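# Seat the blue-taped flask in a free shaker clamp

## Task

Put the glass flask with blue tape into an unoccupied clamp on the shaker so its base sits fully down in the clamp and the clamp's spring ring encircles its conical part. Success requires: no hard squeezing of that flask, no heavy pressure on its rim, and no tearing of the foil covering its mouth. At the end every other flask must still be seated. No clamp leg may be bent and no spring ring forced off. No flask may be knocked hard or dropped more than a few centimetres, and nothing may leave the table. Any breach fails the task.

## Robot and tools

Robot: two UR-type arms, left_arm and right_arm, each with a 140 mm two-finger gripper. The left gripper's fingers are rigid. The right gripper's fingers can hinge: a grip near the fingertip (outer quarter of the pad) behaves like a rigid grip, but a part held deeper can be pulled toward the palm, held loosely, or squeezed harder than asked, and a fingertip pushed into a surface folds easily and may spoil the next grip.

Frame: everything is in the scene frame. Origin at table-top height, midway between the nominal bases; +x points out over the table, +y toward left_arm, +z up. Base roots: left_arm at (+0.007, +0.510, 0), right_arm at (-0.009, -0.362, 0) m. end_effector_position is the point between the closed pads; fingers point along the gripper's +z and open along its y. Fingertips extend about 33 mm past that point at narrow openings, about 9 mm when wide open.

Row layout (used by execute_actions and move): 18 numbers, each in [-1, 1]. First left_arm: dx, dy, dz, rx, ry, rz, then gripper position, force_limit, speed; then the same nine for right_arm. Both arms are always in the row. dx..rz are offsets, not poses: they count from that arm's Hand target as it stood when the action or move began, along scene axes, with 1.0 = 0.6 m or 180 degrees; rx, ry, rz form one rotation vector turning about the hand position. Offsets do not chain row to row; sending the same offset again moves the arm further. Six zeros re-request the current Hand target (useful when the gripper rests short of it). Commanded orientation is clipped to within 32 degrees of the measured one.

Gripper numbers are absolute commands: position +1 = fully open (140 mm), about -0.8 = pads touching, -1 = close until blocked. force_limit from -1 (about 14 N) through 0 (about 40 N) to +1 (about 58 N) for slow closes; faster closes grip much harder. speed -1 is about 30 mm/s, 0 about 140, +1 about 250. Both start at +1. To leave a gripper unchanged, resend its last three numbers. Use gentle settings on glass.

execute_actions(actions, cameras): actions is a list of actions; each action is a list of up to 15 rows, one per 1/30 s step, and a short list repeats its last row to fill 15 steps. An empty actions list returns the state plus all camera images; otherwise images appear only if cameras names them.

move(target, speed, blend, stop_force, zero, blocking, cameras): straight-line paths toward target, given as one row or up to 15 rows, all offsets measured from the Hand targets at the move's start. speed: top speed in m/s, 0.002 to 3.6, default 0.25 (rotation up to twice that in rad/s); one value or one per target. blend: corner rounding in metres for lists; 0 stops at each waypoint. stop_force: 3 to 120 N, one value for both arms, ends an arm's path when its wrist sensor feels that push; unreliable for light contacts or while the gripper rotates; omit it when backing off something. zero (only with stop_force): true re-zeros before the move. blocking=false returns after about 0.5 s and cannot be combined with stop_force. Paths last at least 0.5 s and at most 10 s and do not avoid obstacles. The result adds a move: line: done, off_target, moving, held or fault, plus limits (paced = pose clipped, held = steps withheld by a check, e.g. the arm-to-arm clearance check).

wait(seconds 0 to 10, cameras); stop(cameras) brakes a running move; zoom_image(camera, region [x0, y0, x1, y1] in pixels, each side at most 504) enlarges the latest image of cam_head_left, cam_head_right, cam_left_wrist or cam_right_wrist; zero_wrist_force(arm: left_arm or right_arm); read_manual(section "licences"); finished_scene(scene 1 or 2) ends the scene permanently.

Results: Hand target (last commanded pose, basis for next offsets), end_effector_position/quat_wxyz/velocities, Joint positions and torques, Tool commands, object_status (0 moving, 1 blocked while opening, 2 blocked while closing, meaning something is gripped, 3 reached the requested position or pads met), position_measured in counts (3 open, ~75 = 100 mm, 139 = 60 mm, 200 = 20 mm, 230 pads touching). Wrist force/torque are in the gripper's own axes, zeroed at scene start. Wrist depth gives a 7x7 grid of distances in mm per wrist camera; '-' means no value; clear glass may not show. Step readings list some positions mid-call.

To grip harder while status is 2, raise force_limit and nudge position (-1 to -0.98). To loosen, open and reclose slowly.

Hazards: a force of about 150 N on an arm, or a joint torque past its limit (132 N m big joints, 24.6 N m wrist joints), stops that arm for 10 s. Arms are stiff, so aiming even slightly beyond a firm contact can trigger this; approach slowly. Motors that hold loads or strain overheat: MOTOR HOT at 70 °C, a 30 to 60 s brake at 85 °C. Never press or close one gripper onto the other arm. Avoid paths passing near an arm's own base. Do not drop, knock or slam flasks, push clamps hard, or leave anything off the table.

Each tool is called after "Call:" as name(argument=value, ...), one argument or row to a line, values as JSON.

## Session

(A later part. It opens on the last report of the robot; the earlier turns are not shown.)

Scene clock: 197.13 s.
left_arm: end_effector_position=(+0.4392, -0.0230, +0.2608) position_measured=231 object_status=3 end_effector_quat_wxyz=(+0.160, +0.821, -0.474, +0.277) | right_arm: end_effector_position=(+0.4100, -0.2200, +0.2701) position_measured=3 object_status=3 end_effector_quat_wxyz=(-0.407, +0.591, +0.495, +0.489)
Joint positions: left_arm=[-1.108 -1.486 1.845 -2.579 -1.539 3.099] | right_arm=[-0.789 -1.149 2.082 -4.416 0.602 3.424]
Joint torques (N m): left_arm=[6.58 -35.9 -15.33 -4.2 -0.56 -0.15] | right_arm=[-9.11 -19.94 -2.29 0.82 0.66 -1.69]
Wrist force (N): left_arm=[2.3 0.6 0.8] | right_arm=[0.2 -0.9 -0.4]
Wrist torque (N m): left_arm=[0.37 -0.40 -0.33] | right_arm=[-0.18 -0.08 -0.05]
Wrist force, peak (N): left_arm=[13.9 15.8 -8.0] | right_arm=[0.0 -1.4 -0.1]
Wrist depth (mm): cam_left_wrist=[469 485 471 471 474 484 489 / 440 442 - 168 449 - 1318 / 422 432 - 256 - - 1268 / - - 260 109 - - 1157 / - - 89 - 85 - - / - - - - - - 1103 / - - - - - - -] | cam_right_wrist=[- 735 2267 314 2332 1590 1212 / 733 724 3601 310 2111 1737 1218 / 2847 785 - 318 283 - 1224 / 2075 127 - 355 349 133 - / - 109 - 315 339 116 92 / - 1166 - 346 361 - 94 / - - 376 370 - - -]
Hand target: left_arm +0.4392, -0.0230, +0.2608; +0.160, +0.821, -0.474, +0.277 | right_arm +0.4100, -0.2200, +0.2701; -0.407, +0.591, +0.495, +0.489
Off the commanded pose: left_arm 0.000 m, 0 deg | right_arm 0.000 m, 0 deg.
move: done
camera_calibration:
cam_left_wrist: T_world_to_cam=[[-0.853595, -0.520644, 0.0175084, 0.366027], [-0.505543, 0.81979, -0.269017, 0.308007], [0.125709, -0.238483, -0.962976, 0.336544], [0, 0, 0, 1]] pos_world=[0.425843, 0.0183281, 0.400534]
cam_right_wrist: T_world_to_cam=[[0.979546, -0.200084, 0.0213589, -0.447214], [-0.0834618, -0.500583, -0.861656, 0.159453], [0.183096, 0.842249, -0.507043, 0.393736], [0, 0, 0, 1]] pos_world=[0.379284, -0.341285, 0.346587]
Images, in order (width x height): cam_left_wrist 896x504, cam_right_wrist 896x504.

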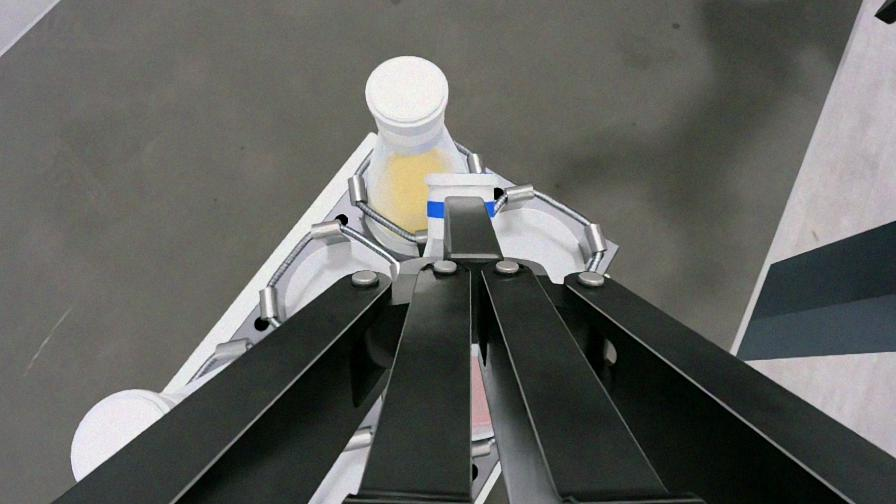

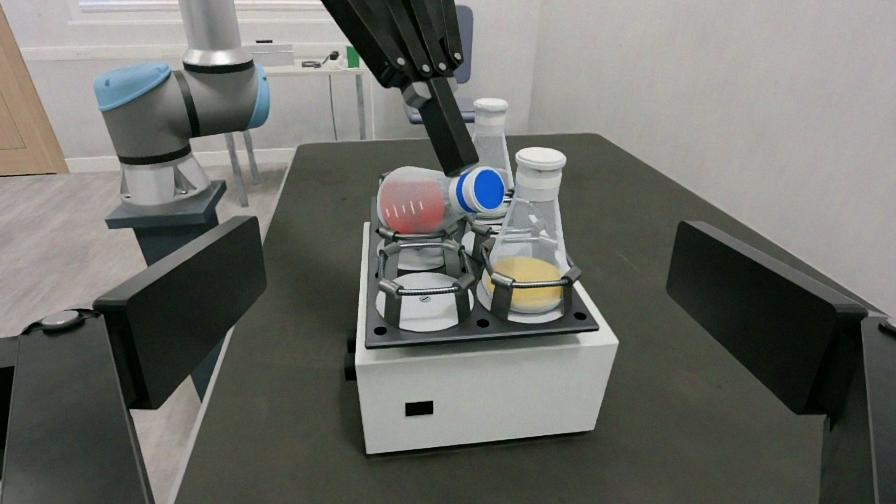

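Call:
move(
  target=[
    [0,0,0.03,0,0,0,-1,-0.05,-1,0,0,0,0,0,0,1,1,1],
    [-0.02,0.035,0.15,0,0,0,-1,-0.05,-1,0,0,0,0,0,0,1,1,1],
  ],
  speed=0.12,
  blend=[0.01,0],
  cameras=["all"],
)

Call:
zoom_image(
  camera="cam_right_wrist",
  region=[350, 60, 530, 280],
)

Call:
zoom_image(
  camera="cam_left_wrist",
  region=[330, 120, 630, 470],
)

Call:
zoom_image(
  camera="cam_head_left",
  region=[350, 200, 600, 400],
)

Scene clock: 202.47 s.
left_arm: end_effector_position=(+0.4272, -0.0020, +0.3507) position_measured=231 object_status=3 end_effector_quat_wxyz=(+0.160, +0.821, -0.474, +0.277) | right_arm: end_effector_position=(+0.4100, -0.2200, +0.2701) position_measured=3 object_status=3 end_effector_quat_wxyz=(-0.407, +0.591, +0.495, +0.489)
Joint positions: left_arm=[-1.11 -1.596 1.722 -2.346 -1.537 3.097] | right_arm=[-0.789 -1.149 2.082 -4.416 0.602 3.424]
Joint torques (N m): left_arm=[-11.29 -27.6 -27.65 -3.23 0.8 -0.85] | right_arm=[-9.99 -19.21 -3.02 1.07 0.49 -1.33]
Wrist force (N): left_arm=[2.1 0.6 1.1] | right_arm=[0.1 -1.4 0.1]
Wrist torque (N m): left_arm=[0.38 -0.44 -0.20] | right_arm=[-0.29 -0.05 -0.05]
Wrist force, peak (N): left_arm=[2.8 0.8 -1.1] | right_arm=[0.4 -1.4 0.0]
Wrist depth (mm): cam_left_wrist=[- - 563 - 586 594 266 / - - 555 - - - 1438 / - 518 527 519 - 1395 1363 / 494 489 - 109 503 1340 367 / 491 - 83 - 85 - 698 / - - - - - - 1151 / - - - - - - -] | cam_right_wrist=[2915 742 2186 2915 - - - / 669 738 2847 2814 - - - / 2691 777 - 367 282 - - / 2310 127 - 360 356 133 1033 / - 109 - 314 335 116 92 / - 1324 - 347 363 - 94 / - 377 368 367 376 372 -]
Hand target: left_arm +0.4272, -0.0020, +0.3508; +0.160, +0.821, -0.474, +0.277 | right_arm +0.4100, -0.2200, +0.2701; -0.407, +0.591, +0.495, +0.489
Off the commanded pose: left_arm 0.000 m, 0 deg | right_arm 0.000 m, 0 deg.
move: done; blend cut to 0.009 m at target 1
camera_calibration:
cam_left_wrist: T_world_to_cam=[[-0.853594, -0.520645, 0.0175088, 0.365141], [-0.505544, 0.81979, -0.269017, 0.308937], [0.125709, -0.238483, -0.962976, 0.429728], [0, 0, 0, 1]] pos_world=[0.413843, 0.0393281, 0.490534]
cam_right_wrist: T_world_to_cam=[[0.979546, -0.200084, 0.0213589, -0.447214], [-0.0834618, -0.500583, -0.861656, 0.159453], [0.183096, 0.842249, -0.507043, 0.393736], [0, 0, 0, 1]] pos_world=[0.379284, -0.341285, 0.346587]

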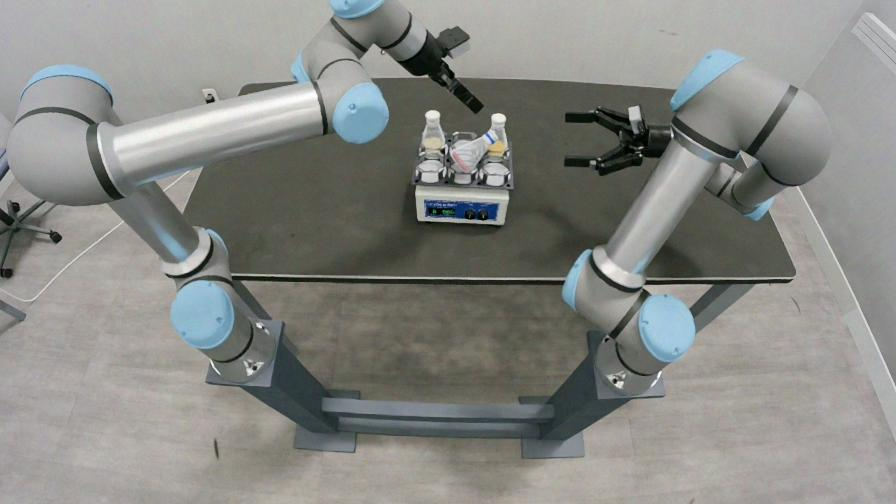

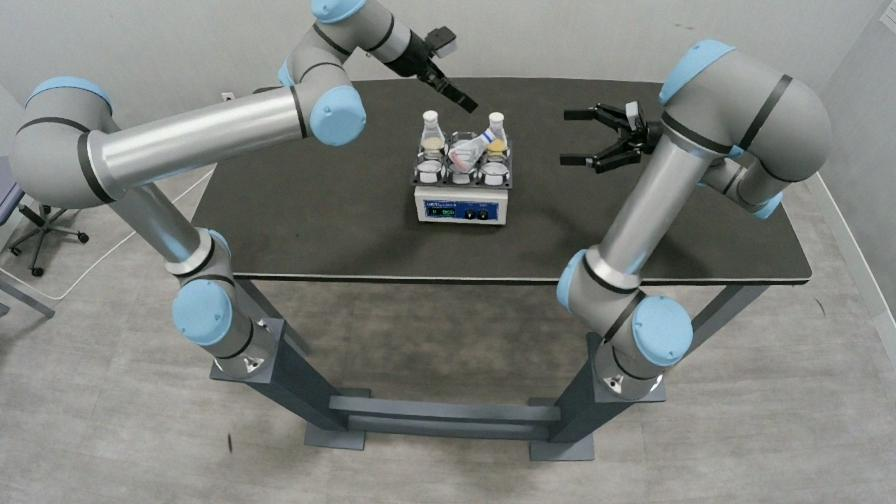

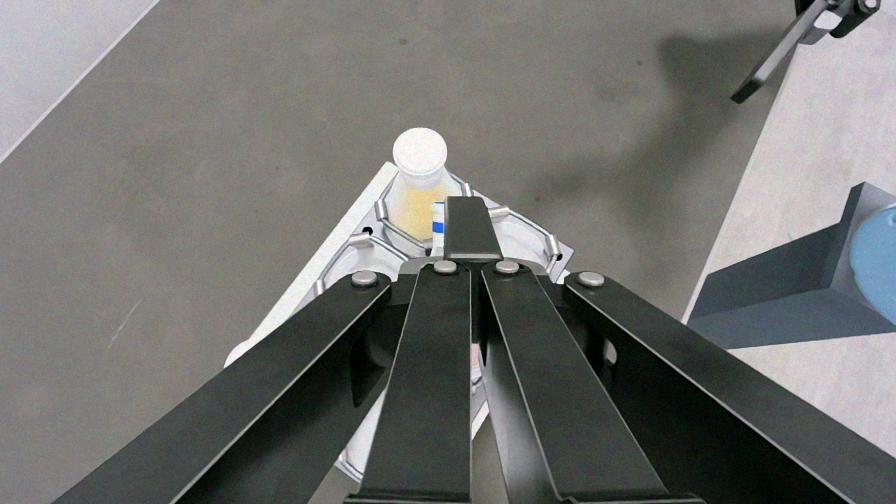

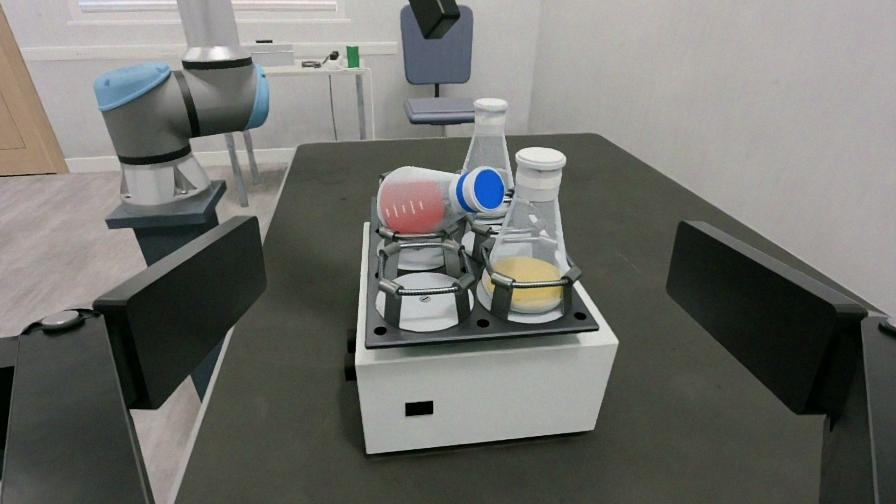

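Scaled by 2.291 from the camera's 896x504 image, which has a finer 1280x720 frame.

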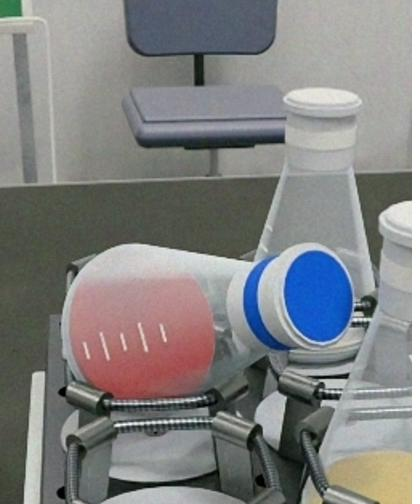

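Scaled by 1.440 from the camera's 896x504 image, which has a finer 1280x720 frame.

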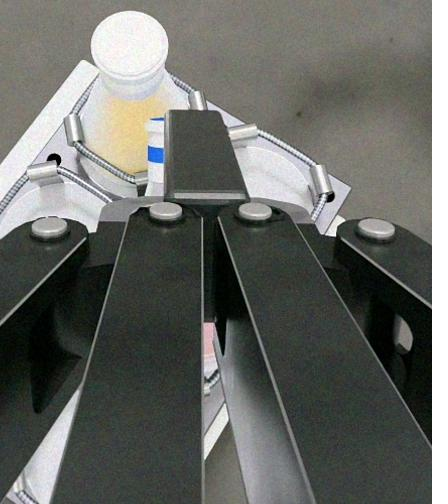

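Scaled by 2.016 from the camera's 896x504 image, which has a finer 1280x720 frame.

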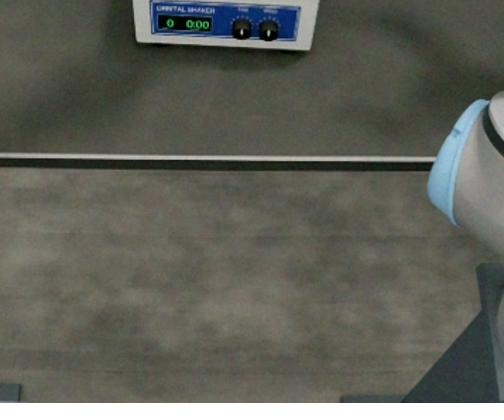

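Call:
zoom_image(
  camera="cam_head_left",
  region=[410, 100, 520, 200],
)

Call:
zoom_image(
  camera="cam_head_right",
  region=[410, 100, 520, 200],
)

Scaled by 4.582 from the camera's 896x504 image, which has a finer 1280x720 frame.

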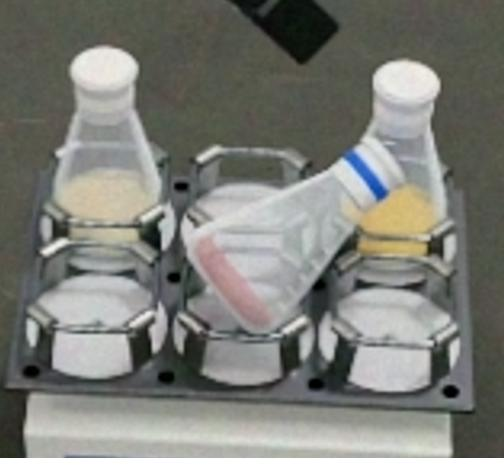

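Scaled by 4.582 from the camera's 896x504 image, which has a finer 1280x720 frame.

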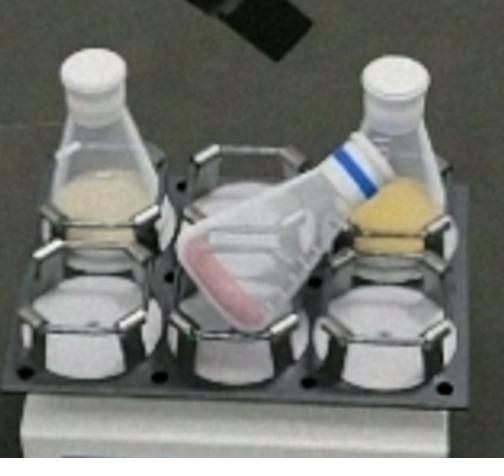

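Call:
move(
  target=[
    [0.0633,-0.085,0,0.2297,0.1464,0.0261,0,-0.05,0,0,0,0,0,0,0,1,1,1],
    [0.0633,-0.085,-0.063,0.2297,0.1464,0.0261,0,-0.05,0,0,0,0,0,0,0,1,1,1],
  ],
  speed=0.25,
  blend=[0.01,0],
  cameras=["all"],
)

Call:
zoom_image(
  camera="cam_right_wrist",
  region=[350, 60, 530, 280],
)

Call:
zoom_image(
  camera="cam_left_wrist",
  region=[330, 120, 630, 470],
)

Call:
zoom_image(
  camera="cam_head_left",
  region=[410, 80, 520, 200],
)

Scene clock: 225.17 s.
left_arm: end_effector_position=(+0.4646, -0.0521, +0.3125) position_measured=129 object_status=3 end_effector_quat_wxyz=(-0.039, +0.884, -0.460, -0.074) | right_arm: end_effector_position=(+0.4100, -0.2200, +0.2701) position_measured=3 object_status=3 end_effector_quat_wxyz=(-0.407, +0.591, +0.495, +0.489)
Joint positions: left_arm=[-1.073 -0.635 0.035 -0.805 -1.587 3.037] | right_arm=[-0.789 -1.149 2.082 -4.416 0.602 3.424]
Joint torques (N m): left_arm=[-12.96 -54.82 -11.45 -2.95 0.98 -1.54] | right_arm=[-9.86 -18.97 -2.21 1.39 0.28 -1.53]
Wrist force (N): left_arm=[2.2 1.0 1.4] | right_arm=[0.1 -1.0 -0.2]
Wrist torque (N m): left_arm=[0.54 -0.45 -0.58] | right_arm=[-0.20 -0.07 -0.05]
Wrist force, peak (N): left_arm=[4.1 0.8 5.3] | right_arm=[0.3 -1.5 0.1]
Wrist depth (mm): cam_left_wrist=[384 387 - 252 386 - - / - 411 - 256 285 - - / 458 - 299 224 294 1268 1268 / 484 - 131 292 133 1325 1355 / - - 107 - 133 92 1464 / - - - 888 - - - / - - - 838 - - -] | cam_right_wrist=[2814 641 2310 239 296 1550 - / 700 720 - 270 2111 1269 1218 / 2881 770 - 366 288 - 1302 / 2111 127 - 360 358 133 - / - 109 340 314 337 116 92 / - 1368 - 344 369 - 95 / - 365 369 373 367 378 -]
Hand target: left_arm +0.4652, -0.0530, +0.3130; -0.047, +0.883, -0.459, -0.091 | right_arm +0.4100, -0.2200, +0.2701; -0.407, +0.591, +0.495, +0.489
Off the commanded pose: left_arm 0.001 m, 2 deg | right_arm 0.000 m, 0 deg.
elbow stopped short (left arm): the move would have taken joint 3 (elbow) straighter than the controller allows.
move: done
camera_calibration:
cam_left_wrist: T_world_to_cam=[[-0.801979, -0.597313, -0.00682524, 0.351325], [-0.513774, 0.683897, 0.517997, 0.109581], [-0.304738, 0.418929, -0.855356, 0.576861], [0, 0, 0, 1]] pos_world=[0.513847, -0.106754, 0.439056]
cam_right_wrist: T_world_to_cam=[[0.979546, -0.200084, 0.0213589, -0.447214], [-0.0834618, -0.500583, -0.861656, 0.159453], [0.183096, 0.842249, -0.507043, 0.393736], [0, 0, 0, 1]] pos_world=[0.379284, -0.341285, 0.346587]

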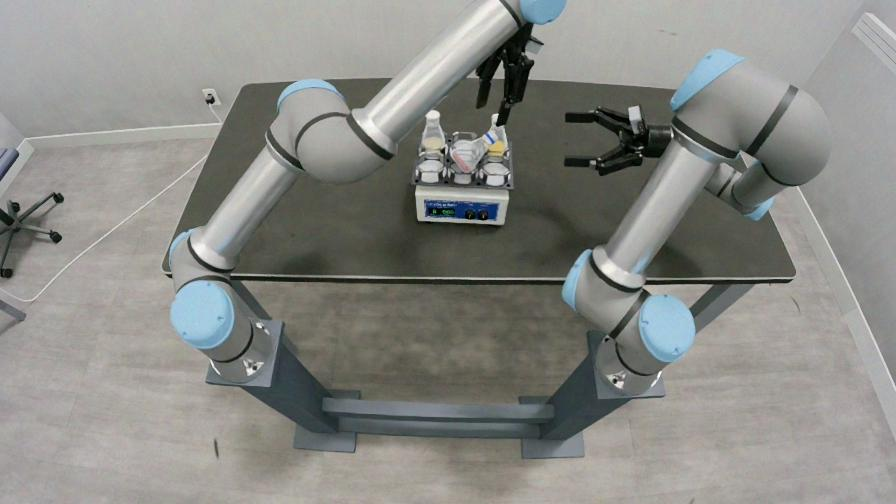

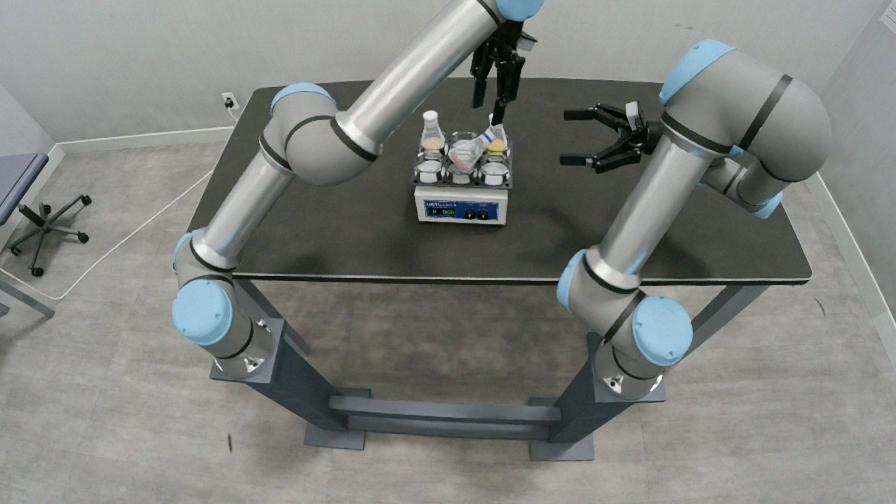

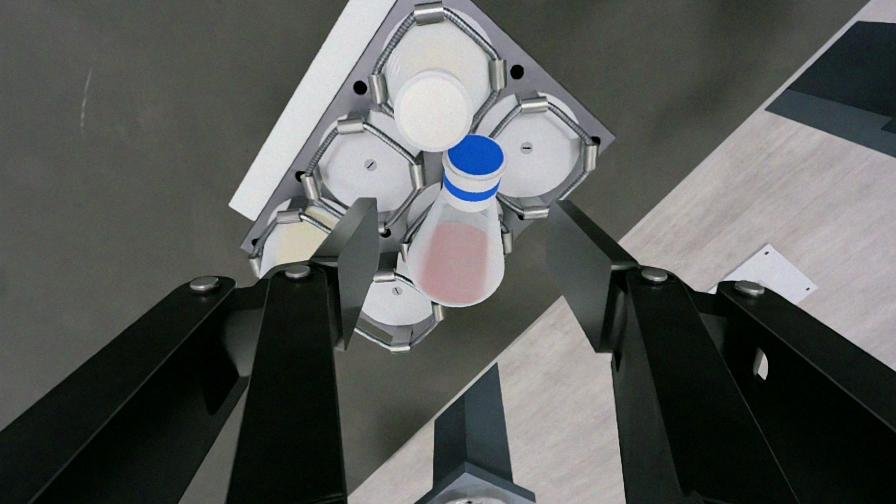

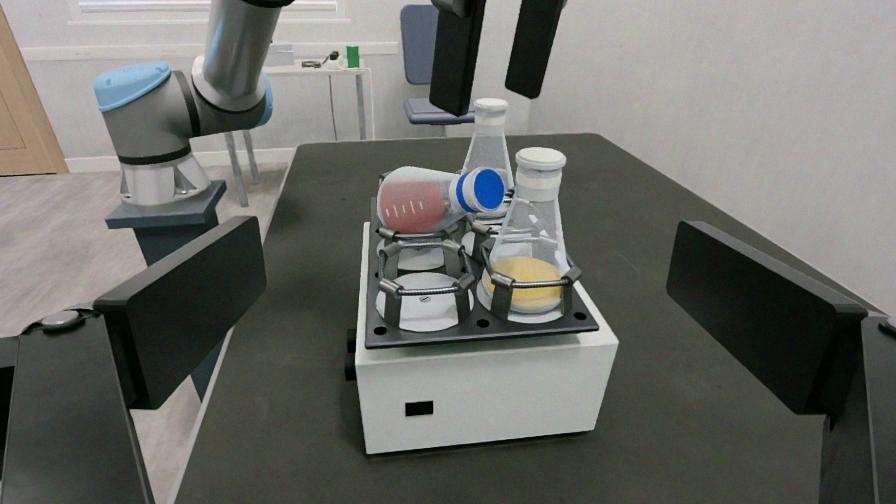

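Scaled by 2.291 from the camera's 896x504 image, which has a finer 1280x720 frame.

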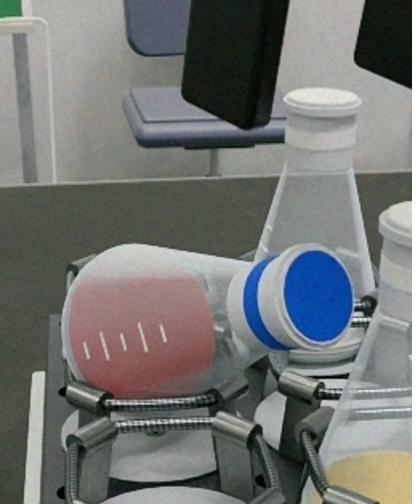

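Scaled by 1.440 from the camera's 896x504 image, which has a finer 1280x720 frame.

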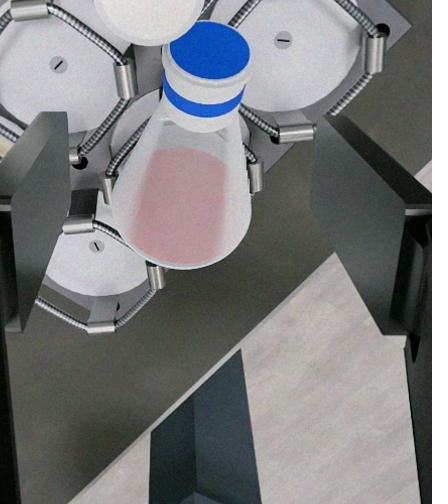

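Scaled by 4.200 from the camera's 896x504 image, which has a finer 1280x720 frame.

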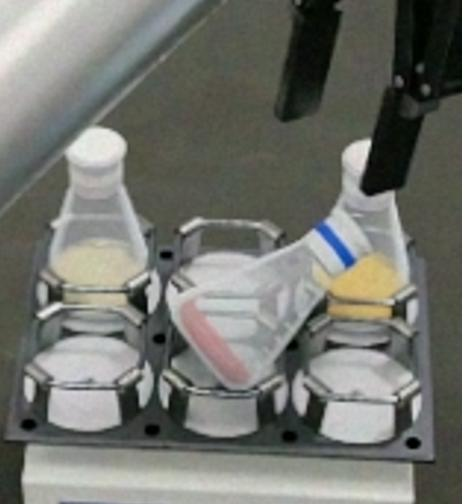

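Call:
move(
  target=[
    [-0.022,0.0228,-0.04,-0.0547,-0.0381,0,0,-0.05,0,0,0,0,0,0,0,1,1,1],
    [-0.022,0.0228,-0.095,-0.0547,-0.0381,0,0,-0.05,0,0,0,0,0,0,0,1,1,1],
  ],
  speed=0.15,
  blend=[0.01,0],
  cameras=["all"],
)

Call:
zoom_image(
  camera="cam_right_wrist",
  region=[350, 60, 530, 280],
)

Call:
zoom_image(
  camera="cam_left_wrist",
  region=[330, 120, 630, 470],
)

Call:
zoom_image(
  camera="cam_head_left",
  region=[410, 80, 520, 200],
)

Scene clock: 230.97 s.
left_arm: end_effector_position=(+0.4519, -0.0393, +0.2561) position_measured=129 object_status=3 end_effector_quat_wxyz=(+0.001, +0.887, -0.461, +0.002) | right_arm: end_effector_position=(+0.4100, -0.2200, +0.2701) position_measured=3 object_status=3 end_effector_quat_wxyz=(-0.407, +0.591, +0.495, +0.489)
Joint positions: left_arm=[-1.088 -1.077 1 -1.498 -1.571 3.021] | right_arm=[-0.789 -1.149 2.082 -4.416 0.602 3.424]
Joint torques (N m): left_arm=[10.11 -45.73 -16.73 -5.08 -1.72 1.18] | right_arm=[-9.96 -18.59 -3.85 1.05 0.35 -1.45]
Wrist force (N): left_arm=[2.0 0.9 1.3] | right_arm=[0.2 -1.3 0.1]
Wrist torque (N m): left_arm=[0.54 -0.39 -0.42] | right_arm=[-0.27 -0.06 -0.05]
Wrist force, peak (N): left_arm=[2.1 0.7 3.7] | right_arm=[0.0 -1.5 -0.2]
Wrist depth (mm): cam_left_wrist=[- - - 183 336 - - / - - - 129 - 366 - / - - 244 161 238 - 1163 / - 288 131 246 133 1204 1204 / - - 110 226 133 92 1275 / - - - - - - - / - - - - - - -] | cam_right_wrist=[- 706 2881 247 292 - - / 2751 735 2950 285 - 1521 - / 2577 792 - 340 291 1712 - / 2186 122 - 358 354 132 678 / - 109 - 315 338 116 92 / - 1316 - 343 361 414 94 / - 377 - - 361 373 -]
Hand target: left_arm +0.4520, -0.0393, +0.2560; +0.001, +0.887, -0.461, +0.002 | right_arm +0.4100, -0.2200, +0.2701; -0.407, +0.591, +0.495, +0.489
Off the commanded pose: left_arm 0.000 m, 0 deg | right_arm 0.000 m, 0 deg.
move: done
camera_calibration:
cam_left_wrist: T_world_to_cam=[[-0.801674, -0.597761, 0.0000918853, 0.346442], [-0.556536, 0.746441, 0.36482, 0.184446], [-0.218144, 0.292416, -0.931078, 0.494666], [0, 0, 0, 1]] pos_world=[0.488293, -0.0752369, 0.393251]
cam_right_wrist: T_world_to_cam=[[0.979546, -0.200084, 0.0213589, -0.447214], [-0.0834618, -0.500583, -0.861656, 0.159453], [0.183096, 0.842249, -0.507043, 0.393736], [0, 0, 0, 1]] pos_world=[0.379284, -0.341285, 0.346587]

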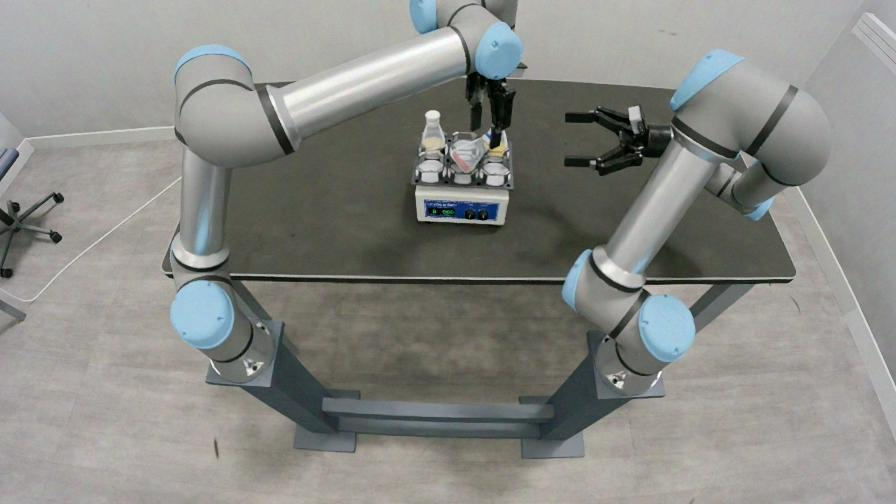

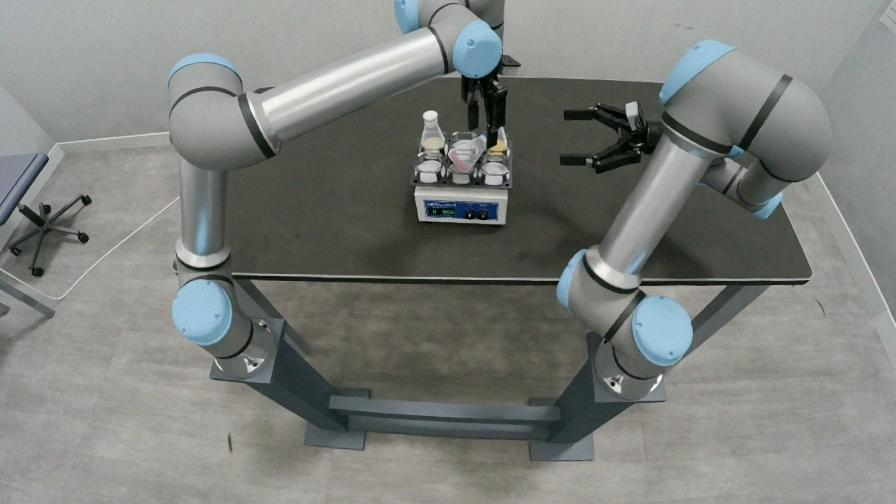

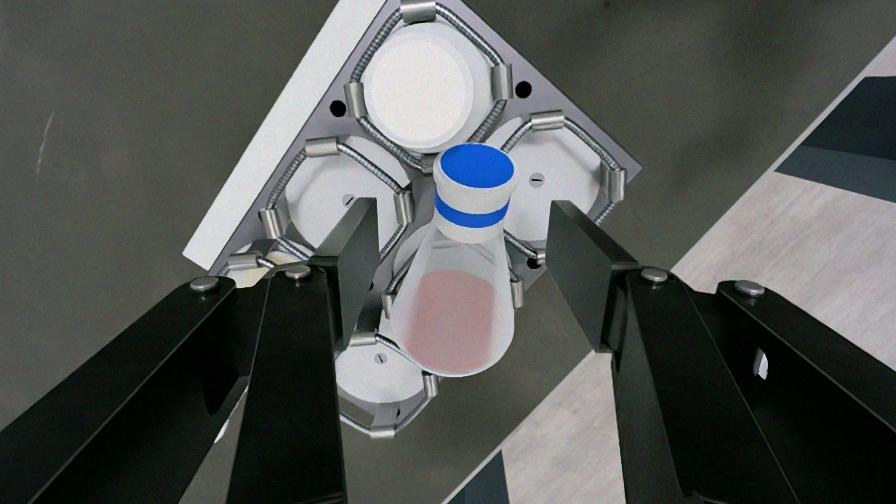

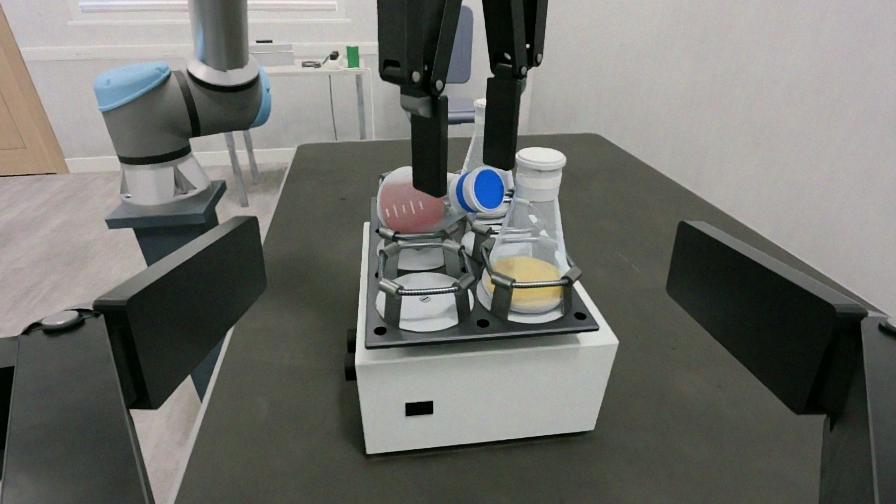

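Scaled by 2.291 from the camera's 896x504 image, which has a finer 1280x720 frame.

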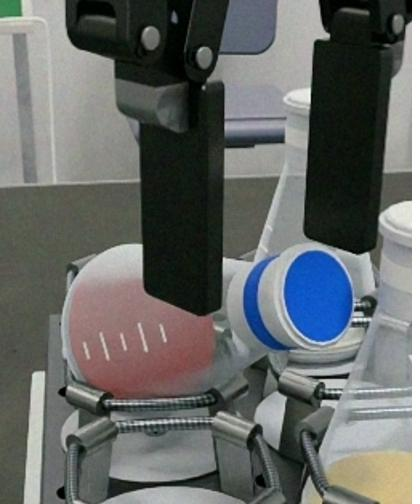

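Scaled by 1.440 from the camera's 896x504 image, which has a finer 1280x720 frame.

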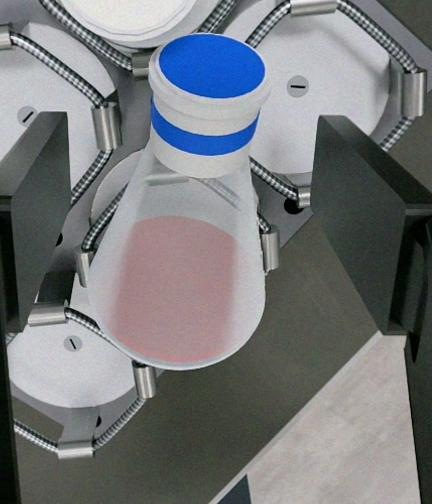

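Scaled by 4.200 from the camera's 896x504 image, which has a finer 1280x720 frame.

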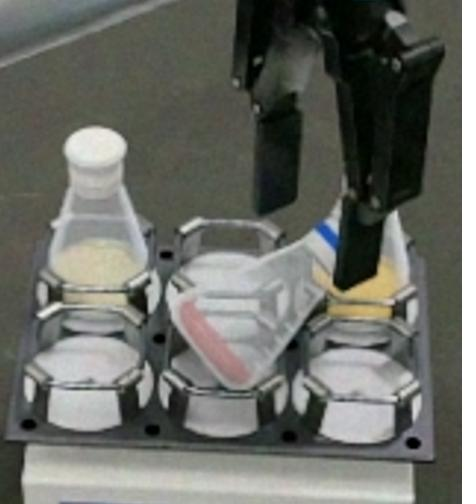

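Call:
move(
  target=[
    [-0.005,-0.004,0,0,0,-0.0389,0,-0.05,0,0,0,0,0,0,0,1,1,1],
    [-0.005,-0.004,-0.0237,0,0,-0.0389,0,-0.05,0,0,0,0,0,0,0,1,1,1],
  ],
  speed=0.1,
  blend=[0.004,0],
  cameras=["cam_left_wrist","cam_right_wrist"],
)

Call:
zoom_image(
  camera="cam_right_wrist",
  region=[350, 60, 530, 280],
)

Call:
zoom_image(
  camera="cam_left_wrist",
  region=[330, 120, 630, 470],
)

Scene clock: 235.70 s.
left_arm: end_effector_position=(+0.4489, -0.0417, +0.2419) position_measured=129 object_status=3 end_effector_quat_wxyz=(+0.001, +0.857, -0.515, +0.002) | right_arm: end_effector_position=(+0.4100, -0.2200, +0.2701) position_measured=3 object_status=3 end_effector_quat_wxyz=(-0.407, +0.591, +0.495, +0.489)
Joint positions: left_arm=[-1.093 -1.079 1.039 -1.535 -1.571 3.138] | right_arm=[-0.789 -1.149 2.082 -4.416 0.602 3.424]
Joint torques (N m): left_arm=[-2.47 -51.72 -16.44 -4.18 0.75 0.86] | right_arm=[-9.57 -18.71 -1.82 1.22 0.01 -1.58]
Wrist force (N): left_arm=[2.1 0.6 1.3] | right_arm=[0.0 -1.1 0.0]
Wrist torque (N m): left_arm=[0.46 -0.40 -0.42] | right_arm=[-0.22 -0.03 -0.05]
Wrist force, peak (N): left_arm=[2.1 0.8 3.0] | right_arm=[0.1 -1.5 -0.2]
Wrist depth (mm): cam_left_wrist=[332 - - 193 - 331 - / 347 352 - 183 193 - 476 / - 380 231 140 228 375 1146 / - - 131 216 133 1216 1198 / - - 110 220 133 92 1355 / - - - 242 - - - / - - - 497 - - -] | cam_right_wrist=[2354 729 2751 260 305 1457 - / 710 731 3023 275 - 1432 - / 2721 790 1046 305 290 - - / 2093 127 - 369 351 133 - / - 109 - 316 332 116 92 / - 1449 - 341 361 - 94 / - - - 380 - - -]
Hand target: left_arm +0.4490, -0.0417, +0.2418; +0.001, +0.857, -0.515, +0.002 | right_arm +0.4100, -0.2200, +0.2701; -0.407, +0.591, +0.495, +0.489
Off the commanded pose: left_arm 0.000 m, 0 deg | right_arm 0.000 m, 0 deg.
move: done
camera_calibration:
cam_left_wrist: T_world_to_cam=[[-0.868536, -0.495626, 0.000178017, 0.376848], [-0.461408, 0.808704, 0.36483, 0.149609], [-0.180963, 0.316786, -0.931074, 0.465806], [0, 0, 0, 1]] pos_world=[0.480631, -0.0817749, 0.379051]
cam_right_wrist: T_world_to_cam=[[0.979546, -0.200084, 0.0213589, -0.447214], [-0.0834618, -0.500583, -0.861656, 0.159453], [0.183096, 0.842249, -0.507043, 0.393736], [0, 0, 0, 1]] pos_world=[0.379284, -0.341285, 0.346587]
Images, in order (width x height): cam_left_wrist 896x504, cam_right_wrist 896x504.

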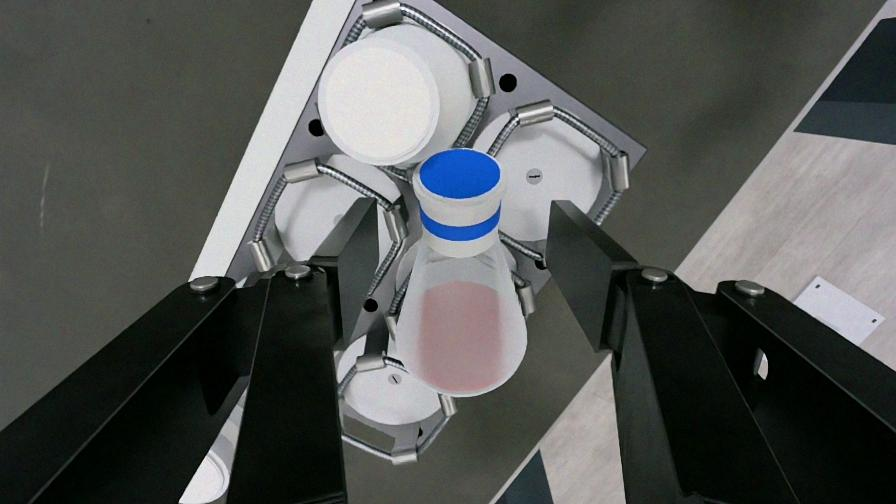

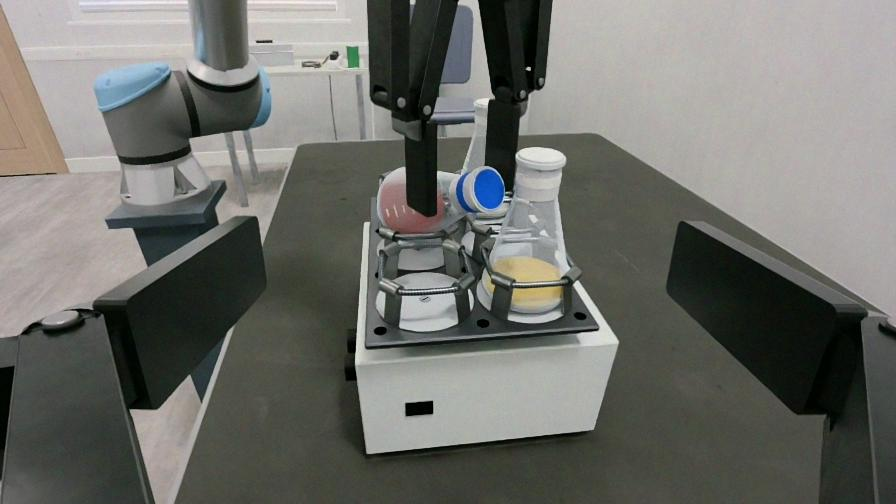

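Scaled by 2.291 from the camera's 896x504 image, which has a finer 1280x720 frame.

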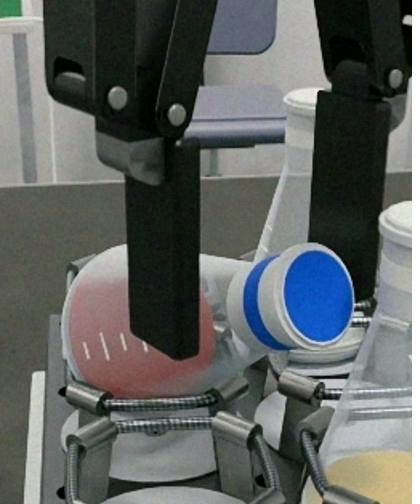

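Scaled by 1.440 from the camera's 896x504 image, which has a finer 1280x720 frame.

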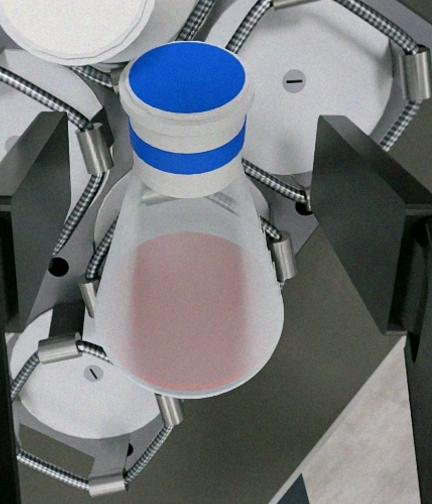

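Call:
move(
  target=[
    [-0.0016,0.0029,-0.0017,0,0,0,0,-0.05,0,0,0,0,0,0,0,1,1,1],
    [-0.0016,0.0029,-0.0017,0,0,0,-1,-0.05,-1,0,0,0,0,0,0,1,1,1],
  ],
  speed=0.05,
  cameras=["cam_left_wrist","cam_right_wrist"],
)

Call:
zoom_image(
  camera="cam_right_wrist",
  region=[350, 60, 530, 280],
)

Call:
zoom_image(
  camera="cam_left_wrist",
  region=[330, 120, 630, 470],
)

Scene clock: 239.53 s.
left_arm: end_effector_position=(+0.4480, -0.0399, +0.2408) position_measured=177 object_status=0 end_effector_quat_wxyz=(+0.001, +0.857, -0.515, +0.002) | right_arm: end_effector_position=(+0.4100, -0.2200, +0.2701) position_measured=3 object_status=3 end_effector_quat_wxyz=(-0.407, +0.591, +0.495, +0.489)
Joint positions: left_arm=[-1.093 -1.084 1.05 -1.541 -1.571 3.138] | right_arm=[-0.789 -1.149 2.082 -4.416 0.602 3.424]
Joint torques (N m): left_arm=[-13.73 -42.23 -28.39 -2.5 0.91 -1.26] | right_arm=[-9 -17.86 -3 1.26 0.13 -1.58]
Wrist force (N): left_arm=[2.0 -0.2 0.4] | right_arm=[-0.2 -1.3 0.2]
Wrist torque (N m): left_arm=[0.52 -0.36 -0.39] | right_arm=[-0.28 0.01 -0.05]
Wrist force, peak (N): left_arm=[2.2 0.6 1.5] | right_arm=[0.1 -1.5 0.1]
Wrist depth (mm): cam_left_wrist=[325 333 - 193 - 329 - / - - - 197 223 - - / - - 232 145 227 371 1146 / - 392 237 148 120 1168 1174 / - - 83 210 - 1242 1318 / - - - 201 - - - / - - - - - - -] | cam_right_wrist=[2354 718 2354 260 2111 - - / 2814 738 - 280 - 1689 1012 / 2881 787 - 305 286 1774 1296 / 2267 127 - 358 357 133 - / - 109 509 316 329 116 92 / - 1353 427 343 361 - 94 / - 367 - 363 - - -]
Hand target: left_arm +0.4480, -0.0399, +0.2407; +0.001, +0.857, -0.515, +0.002 | right_arm +0.4100, -0.2200, +0.2701; -0.407, +0.591, +0.495, +0.489
Off the commanded pose: left_arm 0.000 m, 0 deg | right_arm 0.000 m, 0 deg.
move: done
camera_calibration:
cam_left_wrist: T_world_to_cam=[[-0.868551, -0.4956, 0.0000964514, 0.376998], [-0.461418, 0.808718, 0.364787, 0.148198], [-0.180866, 0.316791, -0.931091, 0.463916], [0, 0, 0, 1]] pos_world=[0.47973, -0.0799749, 0.377851]
cam_right_wrist: T_world_to_cam=[[0.979546, -0.200084, 0.0213589, -0.447214], [-0.0834618, -0.500583, -0.861656, 0.159453], [0.183096, 0.842249, -0.507043, 0.393736], [0, 0, 0, 1]] pos_world=[0.379284, -0.341285, 0.346587]
Images, in order (width x height): cam_left_wrist 896x504, cam_right_wrist 896x504.

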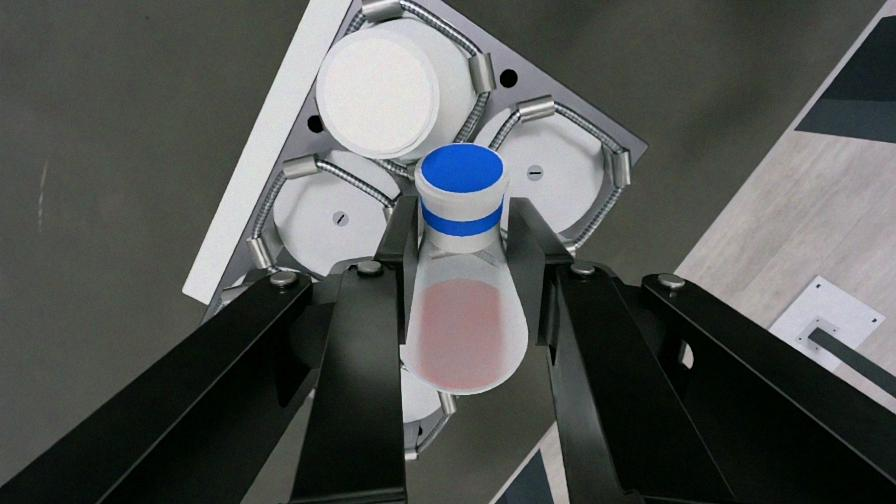

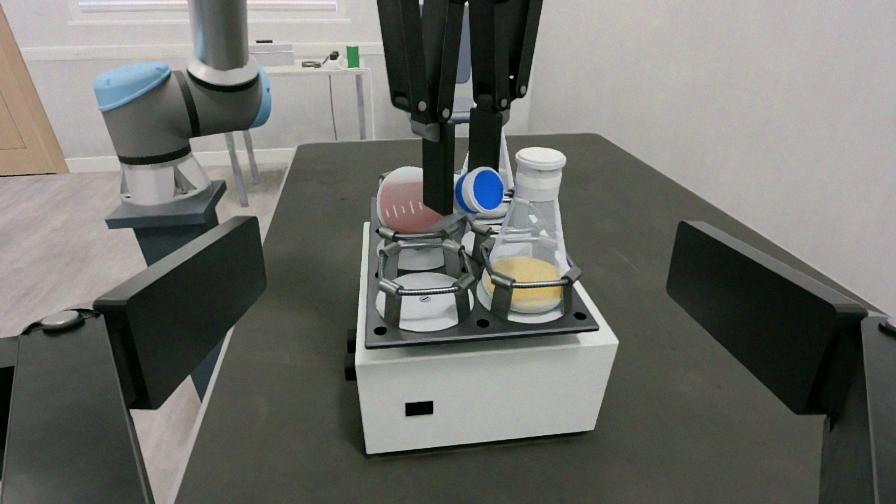

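Scaled by 2.291 from the camera's 896x504 image, which has a finer 1280x720 frame.

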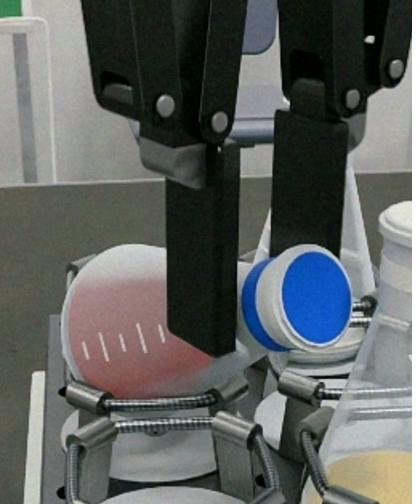

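Scaled by 1.440 from the camera's 896x504 image, which has a finer 1280x720 frame.

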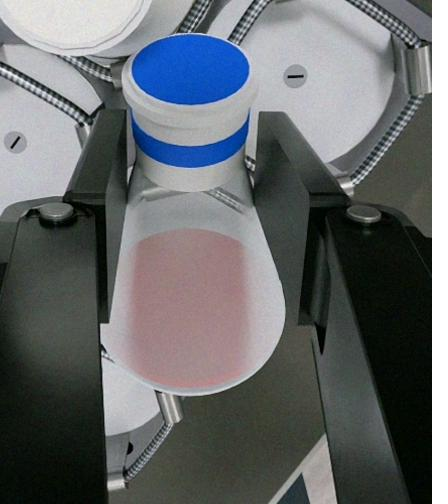

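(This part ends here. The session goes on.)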